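## Task

Remove a single wine glass from the rack and set it upright on the counter, with nothing else touching it. It counts as failed if any glass is tossed, released from higher than about a finger's width, or topples while no gripper holds it; an impact comparable to falling a thumb's length may also count as failure. The robot must not fall over or finish leaning.

## Robot and tools

ROBOT. An omnidirectional base carries a column roughly 1.7 m high. A carriage rides the column (lift_m) and holds two identical arms, left and right, each with six joints and a two-finger gripper. Arm bases sit near 0.57 m + lift_m above the floor; carriage parts hang about 0.15 m lower. Reach is 0.78 m from the shoulder but only about 0.38 m downward. A hand is about 0.16 m long, 0.1 m wide (0.14 m open); fingertips are thin (about 0.005 m) in the closing direction. Parked arm joints 1 to 6: 0, 0.05, 0.05, 1.45, 0, 0. Cameras: carriage_camera (forward, tilted about 20 degrees down), left_wrist_camera and right_wrist_camera (looking past the fingertips).

FRAMES. Metres throughout. Base frame: origin on the floor below the base centre, x forward, y left, z up. left_hand and right_hand report the point between the finger pads in this frame; quat_wxyz rotates base axes into hand axes (hand z along the fingers, y the opening direction; upward-pointing hand with joints 1, 5, 6 at 0 gives (1, 0, 0, 0)). base_odometry is in the frame of the base at scene start, counts wheel turns only (slip counts as travel), heading in rad, positive left, -3.142 to 3.142.

move: one action per call. Arguments:
- base: an object with exactly one key, each a relative offset from where the base last reported itself: translate_m (forward +, -2 to 2 m), strafe_m (left +, -2 to 2 m), rotate_rad (counter-clockwise +, -6.3 to 6.3 rad).
- joints: one object for both arms together, keyed by joint name, each value an absolute target. lift_m 0 to 1 m. Per arm (prefix left_ or right_): joint1_rad -2.617 to 3.054 (yaw about vertical, 0 forward, + left); joint2_rad 0 to 3.141 (shoulder: 0 upper arm back and level, 1.57 vertical, 3.14 forward level); joint3_rad 0 to 3.141 (elbow, 0 folded, 3.14 straight); joint4_rad -1.57 to 1.57 (wrist pitch, + lifts fingertips); joint5_rad -1.57 to 1.57 (wrist yaw, + swings fingertips right, opposite to joint 1); joint6_rad -2.094 to 2.094 (roll about the fingers, + clockwise viewed from the forearm); gripper_m 0 to 0.093 (pad gap in metres). Tolerances for done: lift 0.004, j1 0.02, j2 0.105, j3 0.06, j4 0.04, j5 0.025, j6 0.02, gripper 0.004.
- speeds: caps for this action only: translate_m and strafe_m 0.02 to 0.5 m/s, rotate_rad 0.05 to 1.57 rad/s, lift_m 0.08 to 0.25 m/s (defaults are the maxima).
- min_time_s: 0.1 to 8 s, the shortest duration for each arm and gripper motion; slower motions are unaffected.
- cameras: list of names or all; [] for none.
All motions start together and may end at different times. A call without base or joints just reports state and images. Unknown keys make a call invalid; out-of-range values get it refused, and a refusal or stop cancels the later move, wait and finished_scene calls in that reply. Actions are capped at 15 s; drives time out after 14 s.

wait: seconds 0 to 10, plus optional cameras; nothing new commanded, robot keeps its last targets.

zoom_image: camera name and region [x0, y0, x1, y1] in pixels of that camera's most recent 504x504 image, top-left origin, at most 504 each way.

finished_scene: scene = the current scene's integer number. Irreversible; the glass must stay correct without the robot. After ending scene 1, make no further call in that reply.

RESULTS. move line: done, or the worst status. base_status / joint_status per motion: done (base: wheels turned the commanded amount, even if slipping), off_target (stopped short, may keep pushing), contact_stop or time_out (target dropped, holds position), not_followed (safety check withheld an arm's targets, often for arm-to-arm proximity; gripper still moves), limit_stop_at_motor_heat. on_its_own lists uncommanded behaviour; its held at value is a target. motor_effort is percent of max, bracket = peak; error up to a few points plus half the value. Joint torques are raw, include arm weight, wrap at ±28 N m for joints 1 to 3. A falling lift effort while descending means a hand or load is resting on something. Images may lag the state slightly.

GRIPPER. On a firm part the reading can be up to 0.005 m under its width (or 0.002 over); empty and shut reads 0.000 to 0.003. Light grip just under the first-contact reading; full force from about 0.005 m below it, deeper for small, round or soft items, which get crushed more. Release by commanding well above the reading.

CAUTIONS. Glasses are fragile: lower slowly, place from under a finger's width, never release while moving. Hand readings run high, especially at long reach; true hand is usually lower. Moves over 0.1 m without min_time_s can stray about 2 cm. Arms have no contact stop and keep pressing; the base ignores arms and can bend them. Never let the arms collide or press each other, including fingers. To untangle withheld arms, send one arm its current readings with joint 1 swung away, then the other in a later action. Outstretched or loaded arms heat up even while idle; a MOTOR HOT line means park soon; at 100 °C that arm drops limp for 30 to 60 s. The robot can tip with a high carriage, extended or loaded arms, pushing, pulling or abrupt stops; a hand z rising unbidden signals a lean. After a contact stop, back off about 0.2 m. Never reverse under a table edge into the column. Heading can drift a degree or two after turns. Occasionally a loose object gets nudged by an outside push.

Each tool is called after "Call:" as name([rows], argument=value, ...), one row to a line, values as JSON.

## Session

Call:
move()

Scene clock: 0.00 s.
Joint torques (N m): no reading
base_odometry: x=+0.000 y=+0.000 heading=+0.000
base_status: not commanded
joint_positions: lift_m=+0.300 left_joint1_rad=-0.008 left_joint2_rad=+0.035 left_joint3_rad=+0.038 left_joint4_rad=+1.445 left_joint5_rad=+0.019 left_joint6_rad=+0.047 left_gripper_m=+0.09396 right_joint1_rad=+0.017 right_joint2_rad=+0.047 right_joint3_rad=+0.043 right_joint4_rad=+1.465 right_joint5_rad=-0.047 right_joint6_rad=-0.021 right_gripper_m=+0.09396
joint_status: not commanded
motor_effort: lift_m=+22 drive_wheels=-2
left_hand: x=+0.2633 y=+0.3118 z=+1.3147 quat_wxyz=(+0.998, +0.011, +0.062, +0.019) (m; base frame)
right_hand: x=+0.2601 y=-0.3068 z=+1.3166 quat_wxyz=(+0.998, -0.024, +0.054, -0.001) (m; base frame)
pictures: carriage_camera, left_wrist_camera, right_wrist_camera

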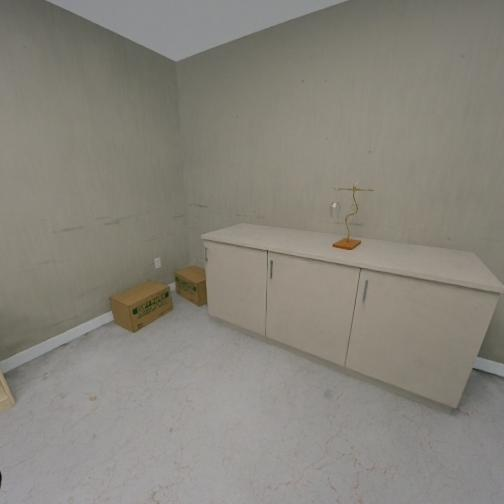

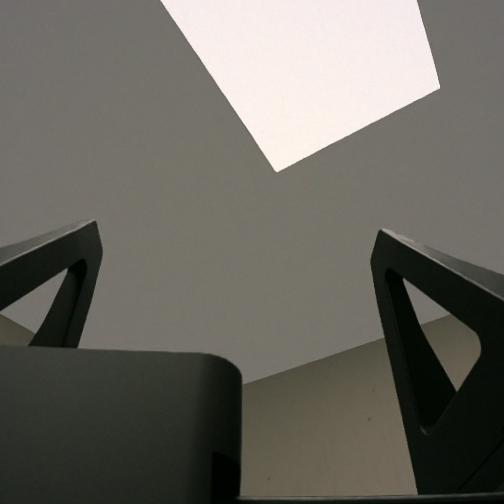

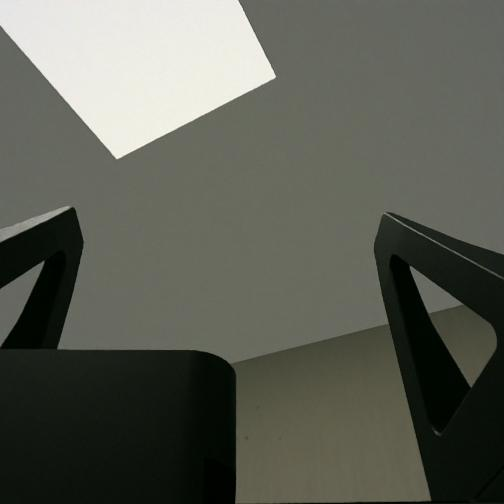

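Call:
zoom_image(camera="carriage_camera", region=[290, 160, 420, 290])

Scaled by 3.877 from the camera's 504x504 image, which has a finer 720x720 frame.

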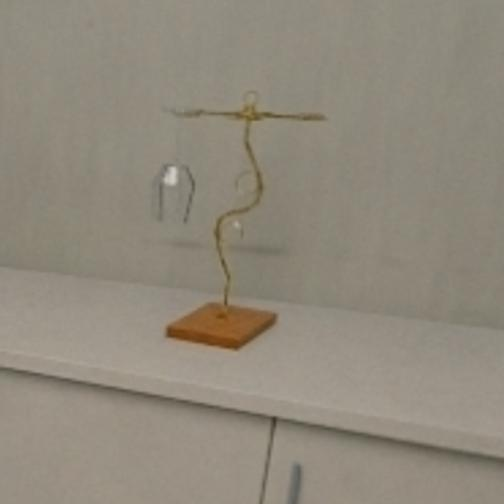

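Call:
move(base={"rotate_rad": -0.49}, cameras=["carriage_camera"])

Call:
move(base={"translate_m": 0.55}, cameras=["carriage_camera"])

Scene clock: 16.93 s.
Joint torques (N m): left_arm=[-0.46 4.07 6.79 -0.17 -0.03 0.07] | right_arm=[0.62 3.73 7.09 -0.15 -0.09 0.06]
move: done
base_odometry: x=+0.000 y=+0.000 heading=-0.490
base_status: done
joint_positions: lift_m=+0.300 left_joint1_rad=-0.008 left_joint2_rad=+0.035 left_joint3_rad=+0.038 left_joint4_rad=+1.444 left_joint5_rad=+0.019 left_joint6_rad=+0.047 left_gripper_m=+0.09396 right_joint1_rad=+0.017 right_joint2_rad=+0.047 right_joint3_rad=+0.043 right_joint4_rad=+1.465 right_joint5_rad=-0.047 right_joint6_rad=-0.021 right_gripper_m=+0.09396
joint_status: not commanded
motor_effort: lift_m=+22(23) drive_wheels=+1(6)
left_hand: x=+0.2634 y=+0.3118 z=+1.3147 quat_wxyz=(+0.998, +0.011, +0.062, +0.019) (m; base frame)
right_hand: x=+0.2601 y=-0.3068 z=+1.3166 quat_wxyz=(+0.998, -0.024, +0.054, -0.001) (m; base frame)
pictures: carriage_camera

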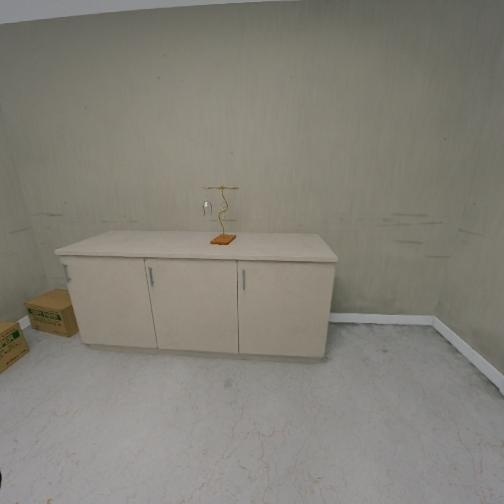

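Scene clock: 20.30 s.
Joint torques (N m): left_arm=[-0.29 4.3 6.83 -0.16 -0.06 0.05] | right_arm=[0.66 3.75 7.17 -0.12 -0.09 0.06]
move: done
base_odometry: x=+0.485 y=-0.259 heading=-0.490
base_status: done
joint_positions: lift_m=+0.300 left_joint1_rad=-0.008 left_joint2_rad=+0.035 left_joint3_rad=+0.038 left_joint4_rad=+1.443 left_joint5_rad=+0.019 left_joint6_rad=+0.047 left_gripper_m=+0.09396 right_joint1_rad=+0.017 right_joint2_rad=+0.047 right_joint3_rad=+0.043 right_joint4_rad=+1.464 right_joint5_rad=-0.047 right_joint6_rad=-0.021 right_gripper_m=+0.09396
joint_status: not commanded
motor_effort: lift_m=+22(23) drive_wheels=+2(11)
left_hand: x=+0.2637 y=+0.3118 z=+1.3146 quat_wxyz=(+0.998, +0.011, +0.062, +0.019) (m; base frame)
right_hand: x=+0.2605 y=-0.3068 z=+1.3165 quat_wxyz=(+0.998, -0.024, +0.055, -0.001) (m; base frame)
pictures: carriage_camera

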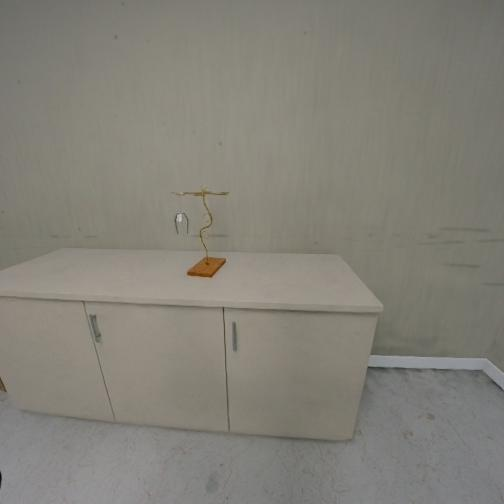

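Call:
move(base={"translate_m": 0.3}, joints={"lift_m": 0.45}, cameras=["carriage_camera"])

Call:
zoom_image(camera="carriage_camera", region=[120, 160, 260, 300])

Scene clock: 25.60 s.
Joint torques (N m): left_arm=[-0.35 4.21 6.82 -0.14 -0.03 0.05] | right_arm=[0.68 3.81 7.09 -0.11 -0.08 0.04]
move: done
base_odometry: x=+0.750 y=-0.401 heading=-0.491
base_status: done
joint_positions: lift_m=+0.450 left_joint1_rad=-0.008 left_joint2_rad=+0.035 left_joint3_rad=+0.038 left_joint4_rad=+1.442 left_joint5_rad=+0.019 left_joint6_rad=+0.047 left_gripper_m=+0.09396 right_joint1_rad=+0.017 right_joint2_rad=+0.047 right_joint3_rad=+0.043 right_joint4_rad=+1.462 right_joint5_rad=-0.047 right_joint6_rad=-0.021 right_gripper_m=+0.09396
joint_status: all done
motor_effort: lift_m=+24(28) drive_wheels=+2(11)
left_hand: x=+0.2639 y=+0.3118 z=+1.4645 quat_wxyz=(+0.998, +0.011, +0.063, +0.019) (m; base frame)
right_hand: x=+0.2608 y=-0.3068 z=+1.4663 quat_wxyz=(+0.998, -0.024, +0.056, -0.001) (m; base frame)
pictures: carriage_camera

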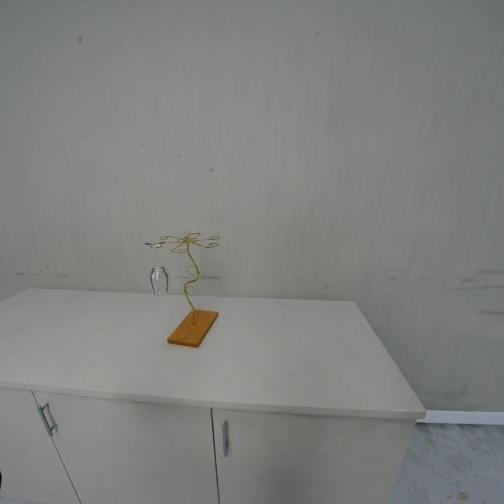

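Scaled by 3.600 from the camera's 504x504 image, which has a finer 720x720 frame.

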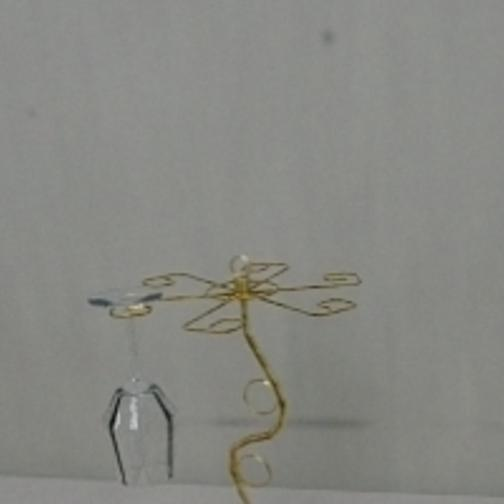

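Call:
move(joints={"lift_m": 0.6, "left_joint1_rad": 0, "left_joint2_rad": 1.0, "left_joint3_rad": 1.0, "left_joint4_rad": 0, "left_joint5_rad": 0, "left_joint6_rad": 0}, min_time_s=2.5, cameras=["carriage_camera", "left_wrist_camera"])

Scene clock: 33.20 s.
Joint torques (N m): left_arm=[0.23 -1.77 11.4 1.85 -0.12 -0.05] | right_arm=[0.68 3.7 7.06 -0.12 -0.07 0.04]
move: done
base_odometry: x=+0.750 y=-0.401 heading=-0.491
base_status: not commanded
joint_positions: lift_m=+0.600 left_joint1_rad=-0.008 left_joint2_rad=+0.990 left_joint3_rad=+0.974 left_joint4_rad=+0.012 left_joint5_rad=+0.012 left_joint6_rad=+0.010 left_gripper_m=+0.09396 right_joint1_rad=+0.017 right_joint2_rad=+0.047 right_joint3_rad=+0.043 right_joint4_rad=+1.462 right_joint5_rad=-0.047 right_joint6_rad=-0.021 right_gripper_m=+0.09396
joint_status: all done
motor_effort: lift_m=+23(29) drive_wheels=+2(5)
left_hand: x=+0.6007 y=+0.3105 z=+1.5743 quat_wxyz=(+0.706, +0.010, +0.708, -0.003) (m; base frame)
right_hand: x=+0.2608 y=-0.3068 z=+1.6163 quat_wxyz=(+0.998, -0.024, +0.056, -0.001) (m; base frame)
pictures: carriage_camera, left_wrist_camera

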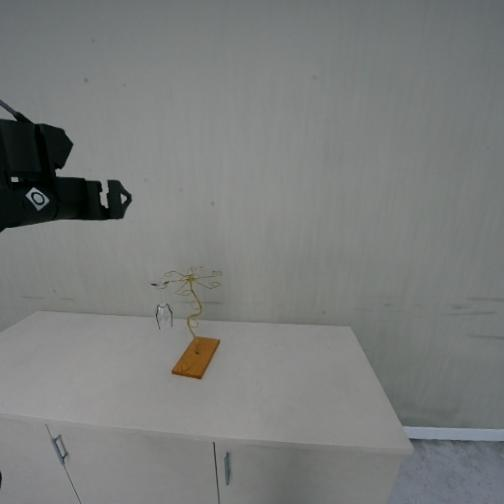

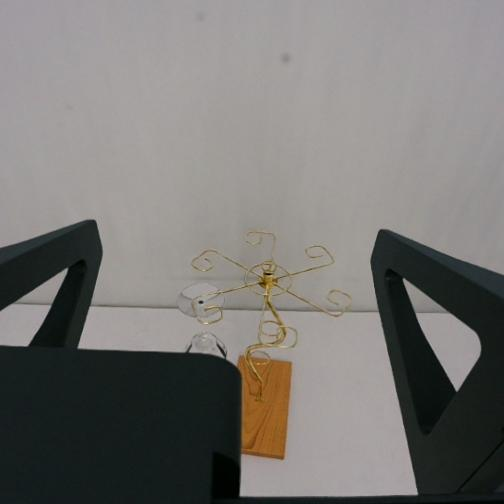

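Call:
zoom_image(camera="left_wrist_camera", region=[160, 210, 370, 360])

Scaled by 2.400 from the camera's 504x504 image, which has a finer 720x720 frame.

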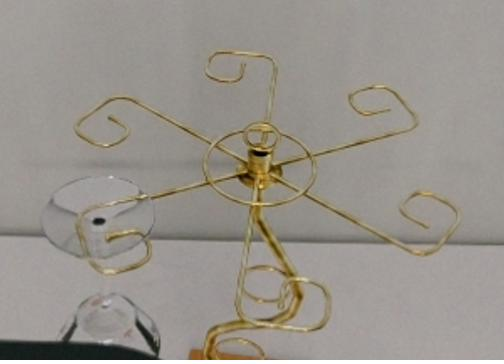

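Call:
move(base={"strafe_m": 0.35}, joints={"left_joint2_rad": 1.8, "left_joint3_rad": 1.2, "left_joint4_rad": -0.97, "left_joint5_rad": 1.55, "left_joint6_rad": -1.57}, min_time_s=3, cameras=["carriage_camera", "left_wrist_camera"])

Scene clock: 56.37 s.
Joint torques (N m): left_arm=[-0.16 -6.42 8.84 0.15 0.58 -0.05] | right_arm=[0.72 3.71 6.99 -0.12 -0.07 0.05]
move: done
base_odometry: x=+0.915 y=-0.092 heading=-0.491
base_status: done
joint_positions: lift_m=+0.600 left_joint1_rad=-0.001 left_joint2_rad=+1.781 left_joint3_rad=+1.179 left_joint4_rad=-0.959 left_joint5_rad=+1.539 left_joint6_rad=-1.559 left_gripper_m=+0.09397 right_joint1_rad=+0.016 right_joint2_rad=+0.047 right_joint3_rad=+0.043 right_joint4_rad=+1.462 right_joint5_rad=-0.047 right_joint6_rad=-0.021 right_gripper_m=+0.09396
joint_status: all done
motor_effort: lift_m=+24(24) drive_wheels=+0(7)
left_hand: x=+0.5432 y=+0.1411 z=+1.3878 quat_wxyz=(-0.487, -0.502, +0.514, -0.497) (m; base frame)
right_hand: x=+0.2609 y=-0.3068 z=+1.6163 quat_wxyz=(+0.998, -0.024, +0.056, -0.001) (m; base frame)
pictures: carriage_camera, left_wrist_camera

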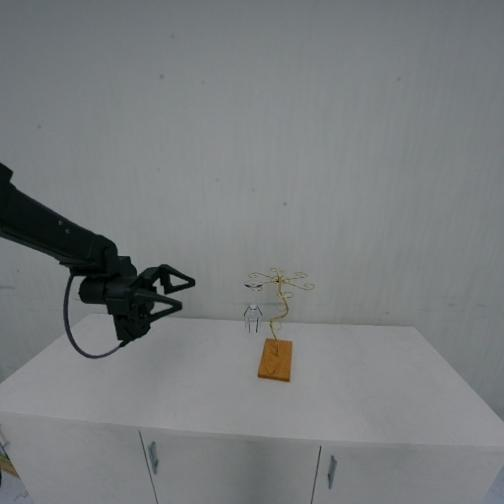

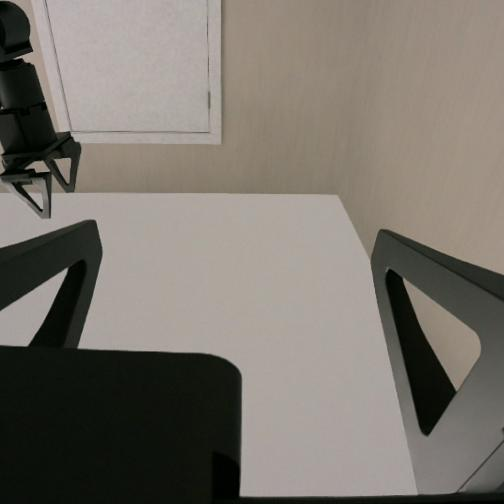

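Call:
move(joints={"lift_m": 0.46, "left_joint1_rad": 0, "left_joint2_rad": 2.41, "left_joint3_rad": 2.12, "left_joint4_rad": -1.28, "left_joint5_rad": 1.57, "left_joint6_rad": -1.57}, min_time_s=3, cameras=["carriage_camera", "left_wrist_camera"])

Call:
move(base={"translate_m": 0.08}, speeds={"translate_m": 0.1}, cameras=["carriage_camera", "left_wrist_camera"])

Scene clock: 65.77 s.
Joint torques (N m): left_arm=[-0.24 -11.1 9.28 0.13 0.62 -0.02] | right_arm=[0.7 3.78 7.1 -0.11 -0.08 0.06]
move: done
base_odometry: x=+0.915 y=-0.092 heading=-0.491
base_status: not commanded
joint_positions: lift_m=+0.460 left_joint1_rad=-0.001 left_joint2_rad=+2.383 left_joint3_rad=+2.098 left_joint4_rad=-1.270 left_joint5_rad=+1.546 left_joint6_rad=-1.561 left_gripper_m=+0.09397 right_joint1_rad=+0.016 right_joint2_rad=+0.047 right_joint3_rad=+0.043 right_joint4_rad=+1.462 right_joint5_rad=-0.047 right_joint6_rad=-0.021 right_gripper_m=+0.09396
joint_status: all done
joint sent to its limit — left_joint5_rad, upper limit.
motor_effort: lift_m=+20(21) drive_wheels=+0(0)
left_hand: x=+0.6963 y=+0.1408 z=+1.2507 quat_wxyz=(-0.488, -0.500, +0.513, -0.500) (m; base frame)
right_hand: x=+0.2609 y=-0.3068 z=+1.4767 quat_wxyz=(+0.998, -0.024, +0.056, -0.001) (m; base frame)
pictures: carriage_camera, left_wrist_camera

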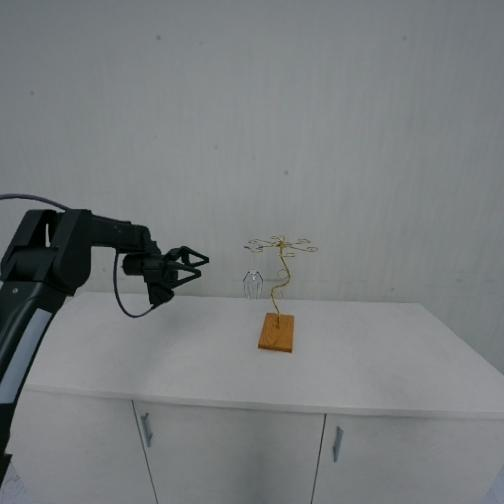

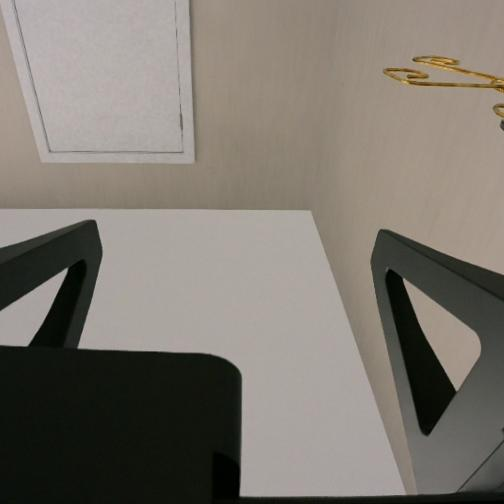

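Scene clock: 67.37 s.
Joint torques (N m): left_arm=[-0.1 -11.41 9.21 0.16 0.63 -0.05] | right_arm=[0.69 3.75 7.02 -0.11 -0.08 0.05]
move: done
base_odometry: x=+0.985 y=-0.130 heading=-0.491
base_status: done
joint_positions: lift_m=+0.460 left_joint1_rad=-0.001 left_joint2_rad=+2.385 left_joint3_rad=+2.098 left_joint4_rad=-1.274 left_joint5_rad=+1.546 left_joint6_rad=-1.561 left_gripper_m=+0.09397 right_joint1_rad=+0.016 right_joint2_rad=+0.047 right_joint3_rad=+0.043 right_joint4_rad=+1.463 right_joint5_rad=-0.047 right_joint6_rad=-0.021 right_gripper_m=+0.09396
joint_status: not commanded
motor_effort: lift_m=+20(21) drive_wheels=+1(7)
left_hand: x=+0.6961 y=+0.1408 z=+1.2500 quat_wxyz=(-0.489, -0.501, +0.511, -0.498) (m; base frame)
right_hand: x=+0.2607 y=-0.3068 z=+1.4767 quat_wxyz=(+0.998, -0.024, +0.055, -0.001) (m; base frame)
pictures: carriage_camera, left_wrist_camera

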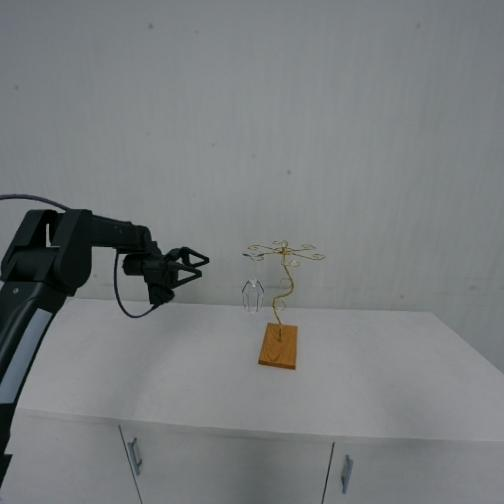

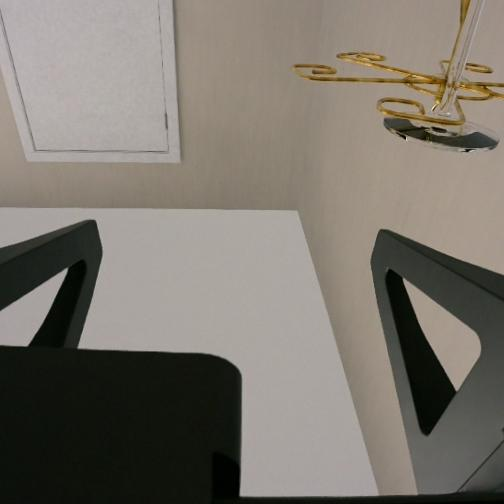

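Call:
zoom_image(camera="left_wrist_camera", region=[284, 0, 504, 220])

Scaled by 2.291 from the camera's 504x504 image, which has a finer 720x720 frame.

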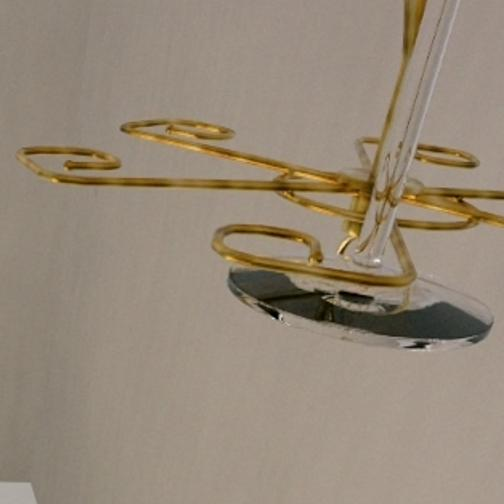

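Call:
zoom_image(camera="carriage_camera", region=[120, 220, 360, 400])

Scaled by 2.100 from the camera's 504x504 image, which has a finer 720x720 frame.

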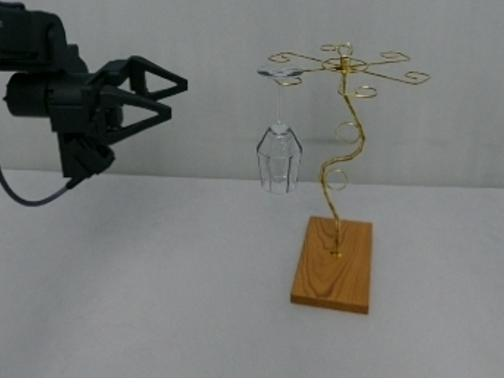

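Call:
move(base={"translate_m": 0.05}, speeds={"translate_m": 0.1}, cameras=["carriage_camera", "left_wrist_camera"])

Scene clock: 73.33 s.
Joint torques (N m): left_arm=[-0.2 -11.17 9.32 0.15 0.61 -0.01] | right_arm=[0.65 3.74 7.02 -0.16 -0.08 0.05]
move: done
base_odometry: x=+1.030 y=-0.153 heading=-0.490
base_status: done
joint_positions: lift_m=+0.460 left_joint1_rad=-0.001 left_joint2_rad=+2.386 left_joint3_rad=+2.098 left_joint4_rad=-1.276 left_joint5_rad=+1.546 left_joint6_rad=-1.561 left_gripper_m=+0.09397 right_joint1_rad=+0.016 right_joint2_rad=+0.047 right_joint3_rad=+0.043 right_joint4_rad=+1.464 right_joint5_rad=-0.047 right_joint6_rad=-0.021 right_gripper_m=+0.09396
joint_status: not commanded
motor_effort: lift_m=+20(21) drive_wheels=-3(8)
left_hand: x=+0.6960 y=+0.1408 z=+1.2497 quat_wxyz=(-0.490, -0.502, +0.510, -0.498) (m; base frame)
right_hand: x=+0.2605 y=-0.3068 z=+1.4768 quat_wxyz=(+0.998, -0.024, +0.055, -0.001) (m; base frame)
pictures: carriage_camera, left_wrist_camera

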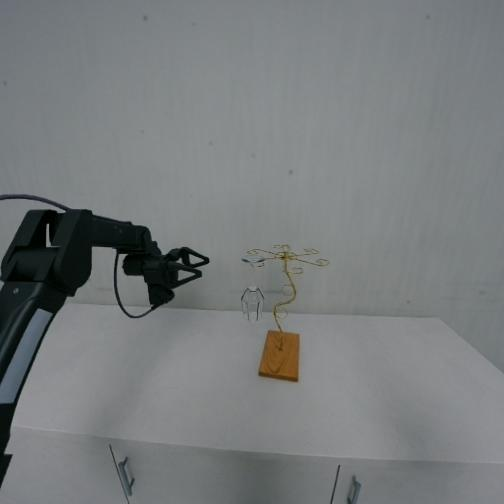

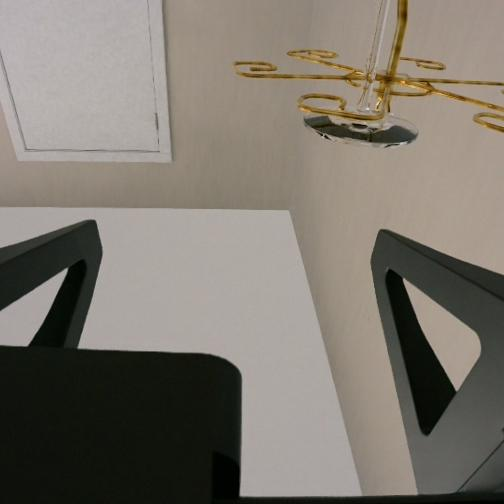

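Call:
move(base={"translate_m": 0.02}, joints={"lift_m": 0.45, "left_joint2_rad": 2.774, "left_joint3_rad": 2.672, "left_joint4_rad": -1.475}, min_time_s=2, speeds={"translate_m": 0.1}, cameras=["carriage_camera", "left_wrist_camera"])

Scene clock: 80.37 s.
Joint torques (N m): left_arm=[-0.25 -12.57 9.09 0.14 0.58 -0.03] | right_arm=[0.65 3.81 7.08 -0.15 -0.08 0.05]
move: done
base_odometry: x=+1.047 y=-0.163 heading=-0.490
base_status: done
joint_positions: lift_m=+0.450 left_joint1_rad=-0.001 left_joint2_rad=+2.745 left_joint3_rad=+2.650 left_joint4_rad=-1.465 left_joint5_rad=+1.548 left_joint6_rad=-1.561 left_gripper_m=+0.09397 right_joint1_rad=+0.016 right_joint2_rad=+0.047 right_joint3_rad=+0.043 right_joint4_rad=+1.464 right_joint5_rad=-0.047 right_joint6_rad=-0.021 right_gripper_m=+0.09396
joint_status: all done
motor_effort: lift_m=+21(21) drive_wheels=-3(9)
left_hand: x=+0.7454 y=+0.1407 z=+1.2095 quat_wxyz=(-0.489, -0.500, +0.511, -0.499) (m; base frame)
right_hand: x=+0.2604 y=-0.3068 z=+1.4668 quat_wxyz=(+0.998, -0.024, +0.055, -0.001) (m; base frame)
pictures: carriage_camera, left_wrist_camera

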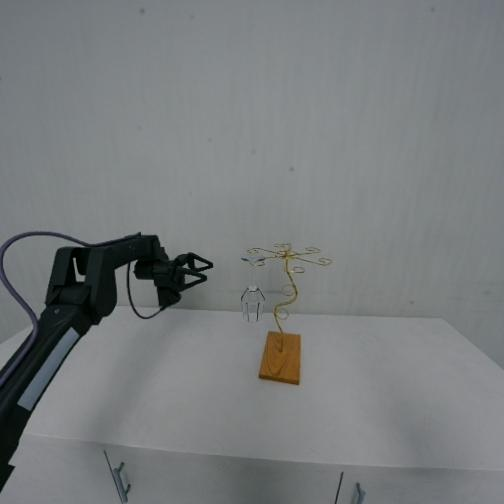

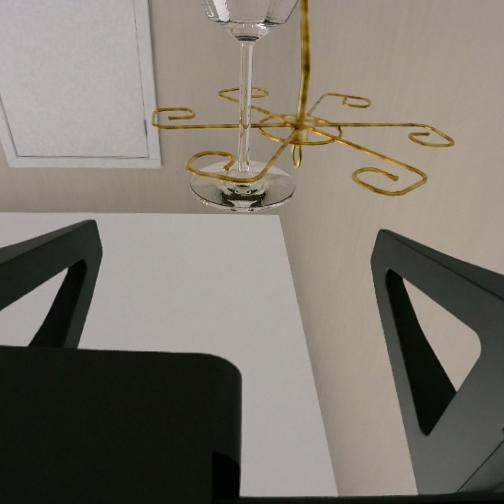

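Call:
move(base={"strafe_m": -0.08}, joints={"lift_m": 0.435}, speeds={"strafe_m": 0.06}, cameras=["carriage_camera", "left_wrist_camera"])

Scene clock: 85.30 s.
Joint torques (N m): left_arm=[-0.21 -13.94 8.27 0.16 0.57 -0.07] | right_arm=[0.66 3.75 7.04 -0.14 -0.08 0.05]
move: done
base_odometry: x=+1.010 y=-0.233 heading=-0.490
base_status: done
joint_positions: lift_m=+0.435 left_joint1_rad=+0.000 left_joint2_rad=+2.759 left_joint3_rad=+2.659 left_joint4_rad=-1.467 left_joint5_rad=+1.550 left_joint6_rad=-1.561 left_gripper_m=+0.09397 right_joint1_rad=+0.016 right_joint2_rad=+0.047 right_joint3_rad=+0.043 right_joint4_rad=+1.464 right_joint5_rad=-0.047 right_joint6_rad=-0.021 right_gripper_m=+0.09396
joint_status: all done
motor_effort: lift_m=+20(21) drive_wheels=-3(5)
left_hand: x=+0.7466 y=+0.1413 z=+1.1903 quat_wxyz=(-0.491, -0.502, +0.509, -0.498) (m; base frame)
right_hand: x=+0.2604 y=-0.3068 z=+1.4518 quat_wxyz=(+0.998, -0.024, +0.055, -0.001) (m; base frame)
pictures: carriage_camera, left_wrist_camera

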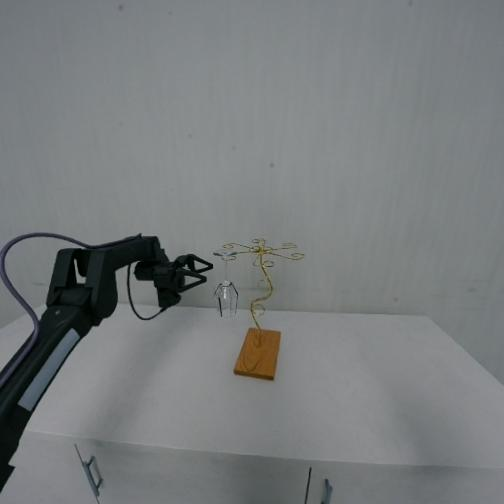

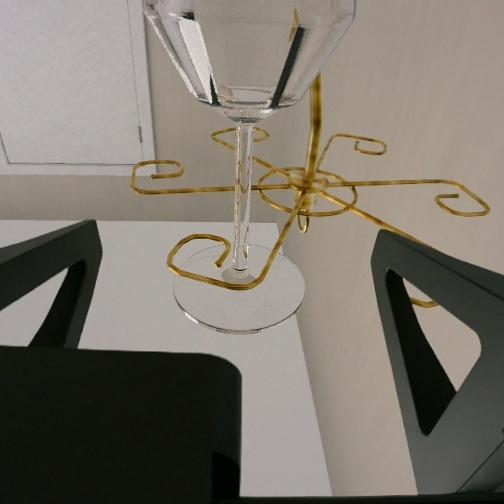

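Call:
move(base={"strafe_m": -0.045}, speeds={"strafe_m": 0.04}, cameras=["carriage_camera", "left_wrist_camera"])

Scene clock: 87.87 s.
Joint torques (N m): left_arm=[-0.14 -13.85 8.31 0.18 0.56 -0.01] | right_arm=[0.7 3.78 7.01 -0.12 -0.08 0.05]
move: done
base_odometry: x=+0.989 y=-0.273 heading=-0.490
base_status: done
joint_positions: lift_m=+0.435 left_joint1_rad=-0.002 left_joint2_rad=+2.759 left_joint3_rad=+2.659 left_joint4_rad=-1.468 left_joint5_rad=+1.550 left_joint6_rad=-1.561 left_gripper_m=+0.09397 right_joint1_rad=+0.016 right_joint2_rad=+0.047 right_joint3_rad=+0.043 right_joint4_rad=+1.464 right_joint5_rad=-0.047 right_joint6_rad=-0.021 right_gripper_m=+0.09396
joint_status: not commanded
motor_effort: lift_m=+20(21) drive_wheels=+0(7)
left_hand: x=+0.7462 y=+0.1403 z=+1.1903 quat_wxyz=(-0.492, -0.501, +0.509, -0.497) (m; base frame)
right_hand: x=+0.2604 y=-0.3068 z=+1.4518 quat_wxyz=(+0.998, -0.024, +0.055, -0.001) (m; base frame)
pictures: carriage_camera, left_wrist_camera

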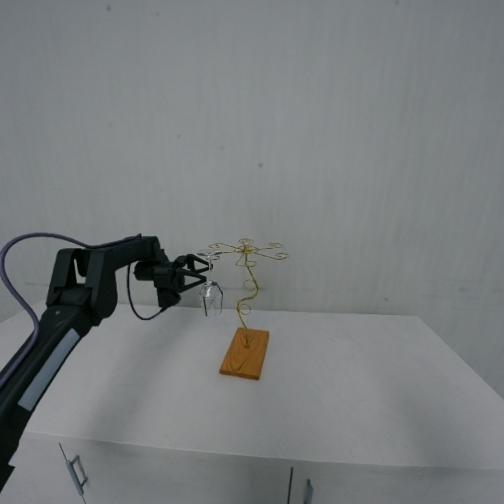

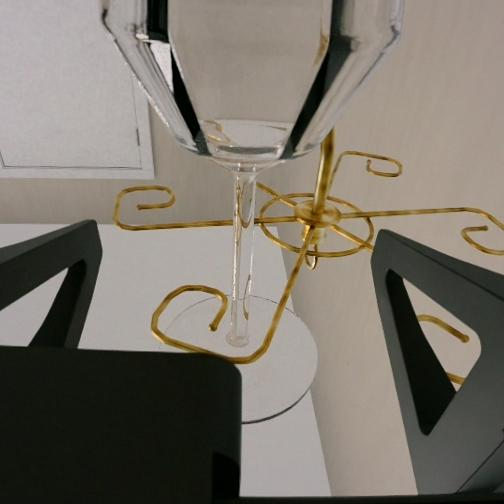

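Call:
move(joints={"left_gripper_m": 0.02}, min_time_s=2, cameras=["left_wrist_camera"])

Scene clock: 91.13 s.
Joint torques (N m): left_arm=[-0.24 -13.9 8.08 0.18 0.59 -0.03] | right_arm=[0.69 3.75 7.06 -0.14 -0.09 0.05]
move: done
base_odometry: x=+0.989 y=-0.273 heading=-0.490
base_status: not commanded
joint_positions: lift_m=+0.435 left_joint1_rad=-0.002 left_joint2_rad=+2.759 left_joint3_rad=+2.659 left_joint4_rad=-1.468 left_joint5_rad=+1.550 left_joint6_rad=-1.561 left_gripper_m=+0.02010 right_joint1_rad=+0.016 right_joint2_rad=+0.047 right_joint3_rad=+0.043 right_joint4_rad=+1.464 right_joint5_rad=-0.047 right_joint6_rad=-0.021 right_gripper_m=+0.09396
joint_status: all done
motor_effort: lift_m=+20(21) drive_wheels=-2(2)
left_hand: x=+0.7462 y=+0.1403 z=+1.1903 quat_wxyz=(-0.492, -0.501, +0.509, -0.497) (m; base frame)
right_hand: x=+0.2604 y=-0.3068 z=+1.4518 quat_wxyz=(+0.998, -0.024, +0.055, -0.001) (m; base frame)
pictures: left_wrist_camera

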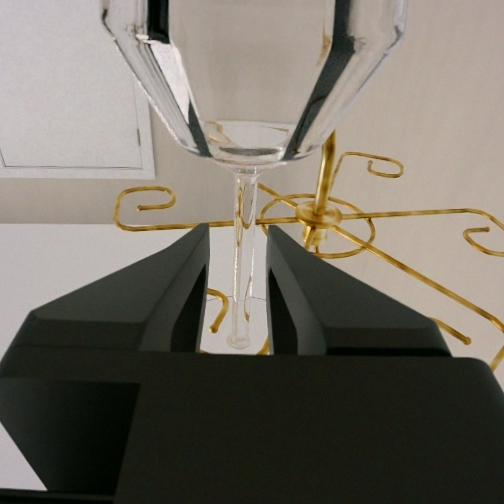

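Call:
move(base={"translate_m": 0.0025}, joints={"left_gripper_m": 0.012}, min_time_s=1.5, speeds={"translate_m": 0.02}, cameras=["left_wrist_camera"])

Scene clock: 94.20 s.
Joint torques (N m): left_arm=[-0.09 -13.93 8.16 0.13 0.57 -0.04] | right_arm=[0.73 3.79 7.1 -0.11 -0.08 0.04]
move: done
base_odometry: x=+0.991 y=-0.274 heading=-0.490
base_status: done
joint_positions: lift_m=+0.435 left_joint1_rad=-0.002 left_joint2_rad=+2.759 left_joint3_rad=+2.659 left_joint4_rad=-1.469 left_joint5_rad=+1.550 left_joint6_rad=-1.561 left_gripper_m=+0.01210 right_joint1_rad=+0.016 right_joint2_rad=+0.047 right_joint3_rad=+0.043 right_joint4_rad=+1.464 right_joint5_rad=-0.047 right_joint6_rad=-0.021 right_gripper_m=+0.09396
joint_status: all done
motor_effort: lift_m=+20(21) drive_wheels=+0(2)
left_hand: x=+0.7461 y=+0.1403 z=+1.1903 quat_wxyz=(-0.492, -0.502, +0.509, -0.497) (m; base frame)
right_hand: x=+0.2605 y=-0.3068 z=+1.4518 quat_wxyz=(+0.998, -0.024, +0.055, -0.001) (m; base frame)
pictures: left_wrist_camera

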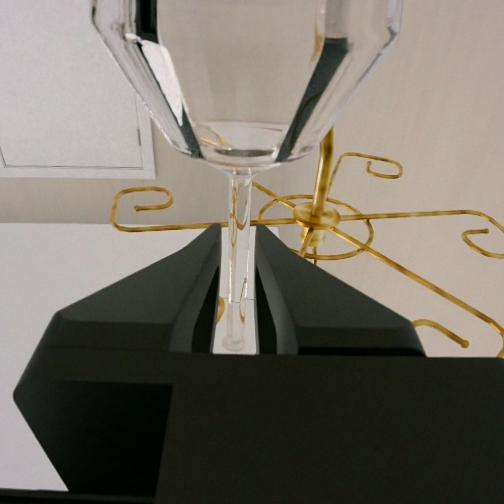

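Call:
move(joints={"left_gripper_m": 0.003}, min_time_s=2.5, cameras=["left_wrist_camera"])

Scene clock: 98.43 s.
Joint torques (N m): left_arm=[-0.08 -13.86 8.21 0.15 0.58 0] | right_arm=[0.7 3.71 7.05 -0.12 -0.09 0.05]
move: done
base_odometry: x=+0.991 y=-0.274 heading=-0.490
base_status: not commanded
joint_positions: lift_m=+0.435 left_joint1_rad=-0.002 left_joint2_rad=+2.759 left_joint3_rad=+2.659 left_joint4_rad=-1.469 left_joint5_rad=+1.550 left_joint6_rad=-1.561 left_gripper_m=+0.00535 right_joint1_rad=+0.016 right_joint2_rad=+0.047 right_joint3_rad=+0.043 right_joint4_rad=+1.464 right_joint5_rad=-0.047 right_joint6_rad=-0.021 right_gripper_m=+0.09396
joint_status: all done
motor_effort: lift_m=+20(21) drive_wheels=+0(1)
left_hand: x=+0.7461 y=+0.1403 z=+1.1903 quat_wxyz=(-0.492, -0.502, +0.509, -0.497) (m; base frame)
right_hand: x=+0.2605 y=-0.3068 z=+1.4518 quat_wxyz=(+0.998, -0.024, +0.055, -0.001) (m; base frame)
pictures: left_wrist_camera

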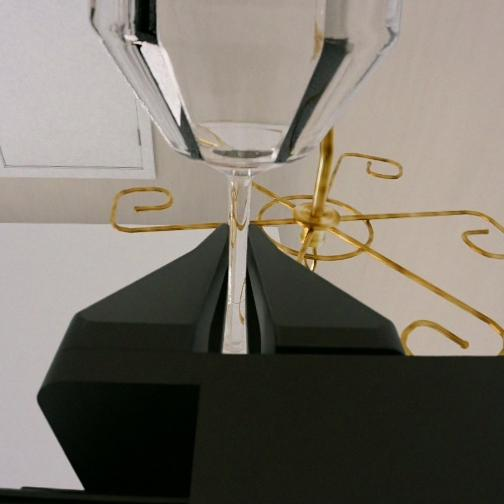

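Call:
move(joints={"left_gripper_m": 0.0, "lift_m": 0.447}, min_time_s=1, speeds={"lift_m": 0.08}, cameras=["carriage_camera", "left_wrist_camera"])

Call:
zoom_image(camera="carriage_camera", region=[150, 220, 310, 380])

Scene clock: 103.30 s.
Joint torques (N m): left_arm=[-0.06 -14.28 8.09 0.13 0.74 -0.01] | right_arm=[0.64 3.69 7.16 -0.14 -0.08 0.06]
move: off_target
base_odometry: x=+0.991 y=-0.274 heading=-0.490
base_status: not commanded
joint_positions: lift_m=+0.447 left_joint1_rad=-0.002 left_joint2_rad=+2.763 left_joint3_rad=+2.661 left_joint4_rad=-1.470 left_joint5_rad=+1.536 left_joint6_rad=-1.561 left_gripper_m=+0.00535 right_joint1_rad=+0.016 right_joint2_rad=+0.047 right_joint3_rad=+0.043 right_joint4_rad=+1.464 right_joint5_rad=-0.047 right_joint6_rad=-0.021 right_gripper_m=+0.09396
joint_status: left_gripper_m off_target (ended at +0.00535, target +0.00000); the others done
motor_effort: lift_m=+23(28) drive_wheels=-1(1)
left_hand: x=+0.7464 y=+0.1404 z=+1.1975 quat_wxyz=(-0.490, -0.506, +0.511, -0.492) (m; base frame)
right_hand: x=+0.2605 y=-0.3068 z=+1.4634 quat_wxyz=(+0.998, -0.024, +0.055, -0.001) (m; base frame)
pictures: carriage_camera, left_wrist_camera

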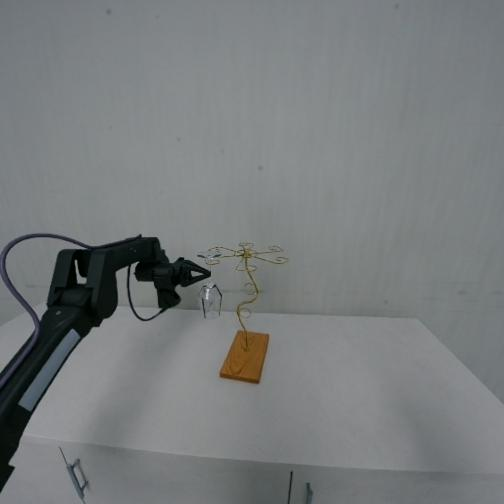

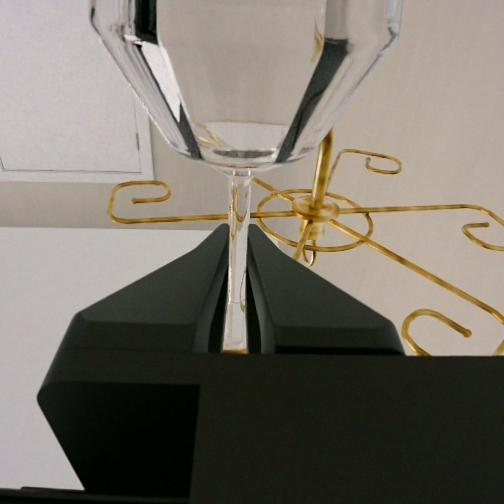

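Scaled by 3.150 from the camera's 504x504 image, which has a finer 720x720 frame.

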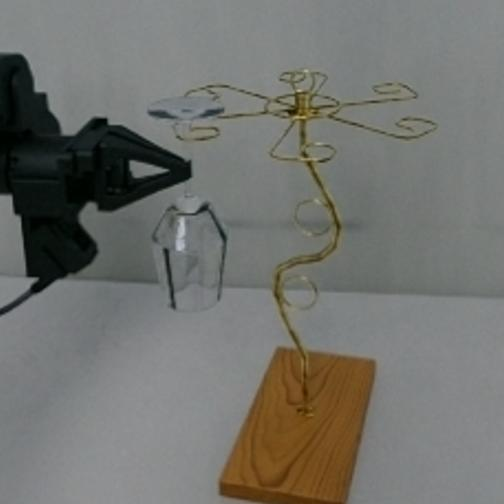

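Call:
move(base={"translate_m": 0.004}, joints={"lift_m": 0.452}, speeds={"lift_m": 0.08, "translate_m": 0.02}, cameras=[])

Call:
move(base={"strafe_m": -0.03}, speeds={"strafe_m": 0.03}, cameras=["carriage_camera", "left_wrist_camera"])

Call:
zoom_image(camera="carriage_camera", region=[150, 220, 310, 380])

Scene clock: 106.27 s.
Joint torques (N m): left_arm=[-0.24 -14.67 8.06 0.12 0.76 -0.03] | right_arm=[0.64 3.77 7.04 -0.09 -0.09 0.04]
move: done
base_odometry: x=+0.994 y=-0.276 heading=-0.490
base_status: done
joint_positions: lift_m=+0.452 left_joint1_rad=-0.002 left_joint2_rad=+2.767 left_joint3_rad=+2.662 left_joint4_rad=-1.471 left_joint5_rad=+1.532 left_joint6_rad=-1.561 left_gripper_m=+0.00535 right_joint1_rad=+0.016 right_joint2_rad=+0.047 right_joint3_rad=+0.044 right_joint4_rad=+1.464 right_joint5_rad=-0.047 right_joint6_rad=-0.021 right_gripper_m=+0.09396
joint_status: all done
motor_effort: lift_m=+24(28) drive_wheels=+0(3)
left_hand: x=+0.7465 y=+0.1404 z=+1.2005 quat_wxyz=(-0.490, -0.508, +0.511, -0.491) (m; base frame)
right_hand: x=+0.2604 y=-0.3068 z=+1.4684 quat_wxyz=(+0.998, -0.024, +0.055, -0.001) (m; base frame)
pictures: none
No camera images: "cameras" was empty.

Scene clock: 107.80 s.
Joint torques (N m): left_arm=[-0.13 -14.6 7.9 0.18 0.74 -0.03] | right_arm=[0.65 3.77 7.09 -0.13 -0.08 0.05]
move: done
base_odometry: x=+0.980 y=-0.302 heading=-0.490
base_status: done
joint_positions: lift_m=+0.452 left_joint1_rad=-0.001 left_joint2_rad=+2.767 left_joint3_rad=+2.662 left_joint4_rad=-1.471 left_joint5_rad=+1.532 left_joint6_rad=-1.561 left_gripper_m=+0.00535 right_joint1_rad=+0.016 right_joint2_rad=+0.047 right_joint3_rad=+0.044 right_joint4_rad=+1.464 right_joint5_rad=-0.047 right_joint6_rad=-0.021 right_gripper_m=+0.09396
joint_status: not commanded
motor_effort: lift_m=+24(24) drive_wheels=+0(5)
left_hand: x=+0.7467 y=+0.1408 z=+1.2005 quat_wxyz=(-0.489, -0.508, +0.511, -0.491) (m; base frame)
right_hand: x=+0.2604 y=-0.3068 z=+1.4684 quat_wxyz=(+0.998, -0.024, +0.055, -0.001) (m; base frame)
pictures: carriage_camera, left_wrist_camera

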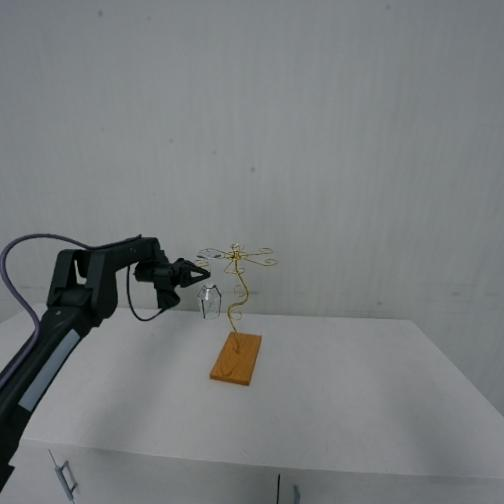

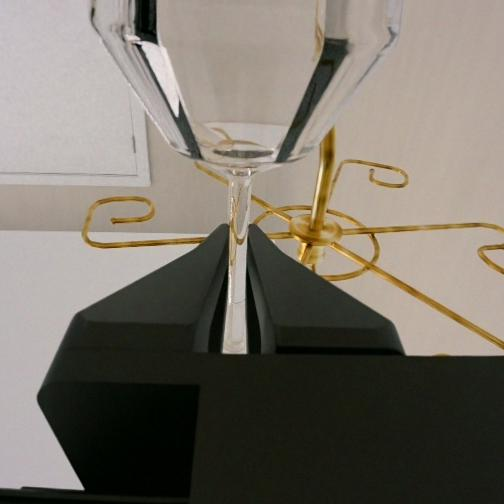

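Scaled by 3.150 from the camera's 504x504 image, which has a finer 720x720 frame.

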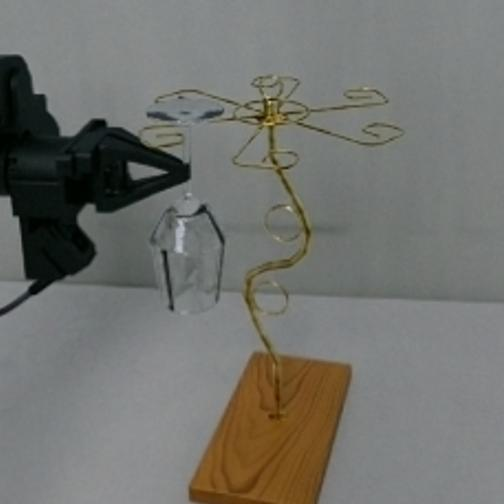

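Call:
move(base={"strafe_m": -0.016}, speeds={"strafe_m": 0.03}, cameras=["carriage_camera", "left_wrist_camera"])

Call:
zoom_image(camera="carriage_camera", region=[150, 220, 310, 380])

Scene clock: 110.67 s.
Joint torques (N m): left_arm=[-0.05 -14.74 8.02 0.18 0.77 -0.01] | right_arm=[0.68 3.74 7.13 -0.16 -0.08 0.05]
move: done
base_odometry: x=+0.973 y=-0.317 heading=-0.490
base_status: done
joint_positions: lift_m=+0.452 left_joint1_rad=-0.001 left_joint2_rad=+2.767 left_joint3_rad=+2.662 left_joint4_rad=-1.471 left_joint5_rad=+1.532 left_joint6_rad=-1.561 left_gripper_m=+0.00535 right_joint1_rad=+0.016 right_joint2_rad=+0.047 right_joint3_rad=+0.044 right_joint4_rad=+1.464 right_joint5_rad=-0.047 right_joint6_rad=-0.021 right_gripper_m=+0.09396
joint_status: not commanded
motor_effort: lift_m=+24(24) drive_wheels=+0(6)
left_hand: x=+0.7467 y=+0.1410 z=+1.2005 quat_wxyz=(-0.489, -0.508, +0.511, -0.491) (m; base frame)
right_hand: x=+0.2604 y=-0.3068 z=+1.4684 quat_wxyz=(+0.998, -0.024, +0.055, -0.001) (m; base frame)
pictures: carriage_camera, left_wrist_camera

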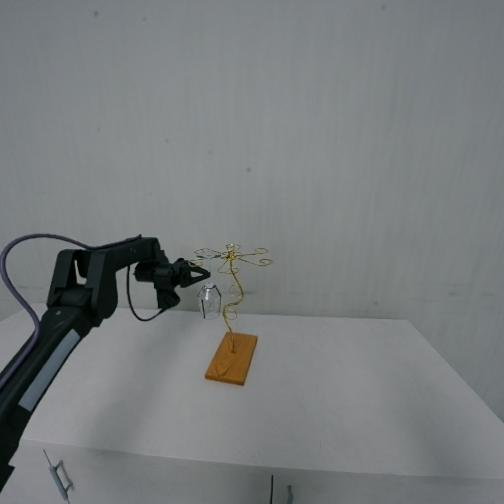

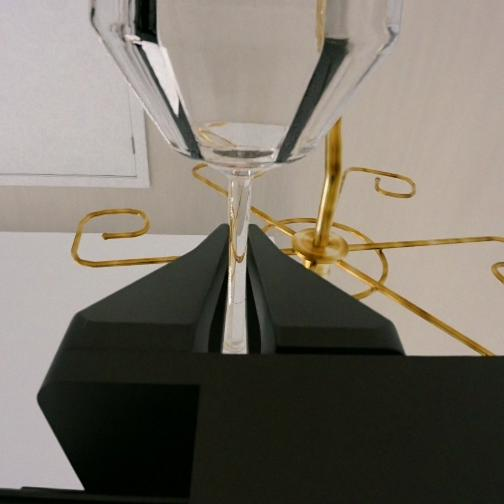

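Scaled by 3.150 from the camera's 504x504 image, which has a finer 720x720 frame.

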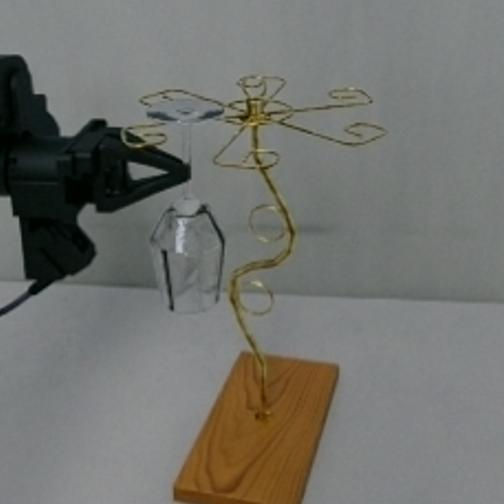

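Call:
move(base={"translate_m": -0.05}, speeds={"translate_m": 0.03}, cameras=["carriage_camera", "left_wrist_camera"])

Call:
zoom_image(camera="carriage_camera", region=[150, 220, 310, 380])

Scene clock: 115.47 s.
Joint torques (N m): left_arm=[-0.03 -14.6 8.16 0.2 0.72 -0.05] | right_arm=[0.72 3.7 6.98 -0.14 -0.07 0.03]
move: done
base_odometry: x=+0.929 y=-0.293 heading=-0.490
base_status: done
joint_positions: lift_m=+0.452 left_joint1_rad=-0.001 left_joint2_rad=+2.767 left_joint3_rad=+2.662 left_joint4_rad=-1.471 left_joint5_rad=+1.532 left_joint6_rad=-1.561 left_gripper_m=+0.00535 right_joint1_rad=+0.016 right_joint2_rad=+0.047 right_joint3_rad=+0.044 right_joint4_rad=+1.463 right_joint5_rad=-0.047 right_joint6_rad=-0.021 right_gripper_m=+0.09396
joint_status: not commanded
motor_effort: lift_m=+24(24) drive_wheels=+0(4)
left_hand: x=+0.7467 y=+0.1410 z=+1.2005 quat_wxyz=(-0.489, -0.508, +0.511, -0.491) (m; base frame)
right_hand: x=+0.2605 y=-0.3068 z=+1.4684 quat_wxyz=(+0.998, -0.024, +0.055, -0.001) (m; base frame)
pictures: carriage_camera, left_wrist_camera

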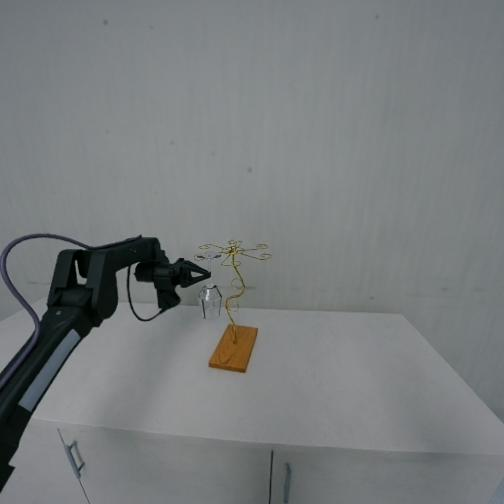

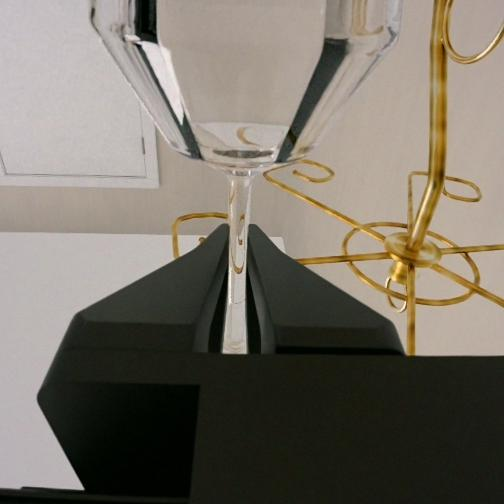

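Scaled by 3.150 from the camera's 504x504 image, which has a finer 720x720 frame.

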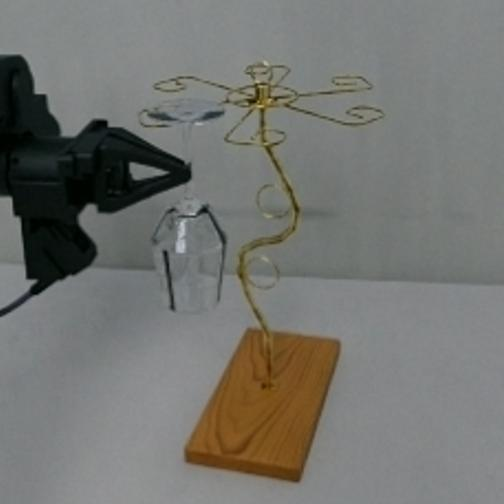

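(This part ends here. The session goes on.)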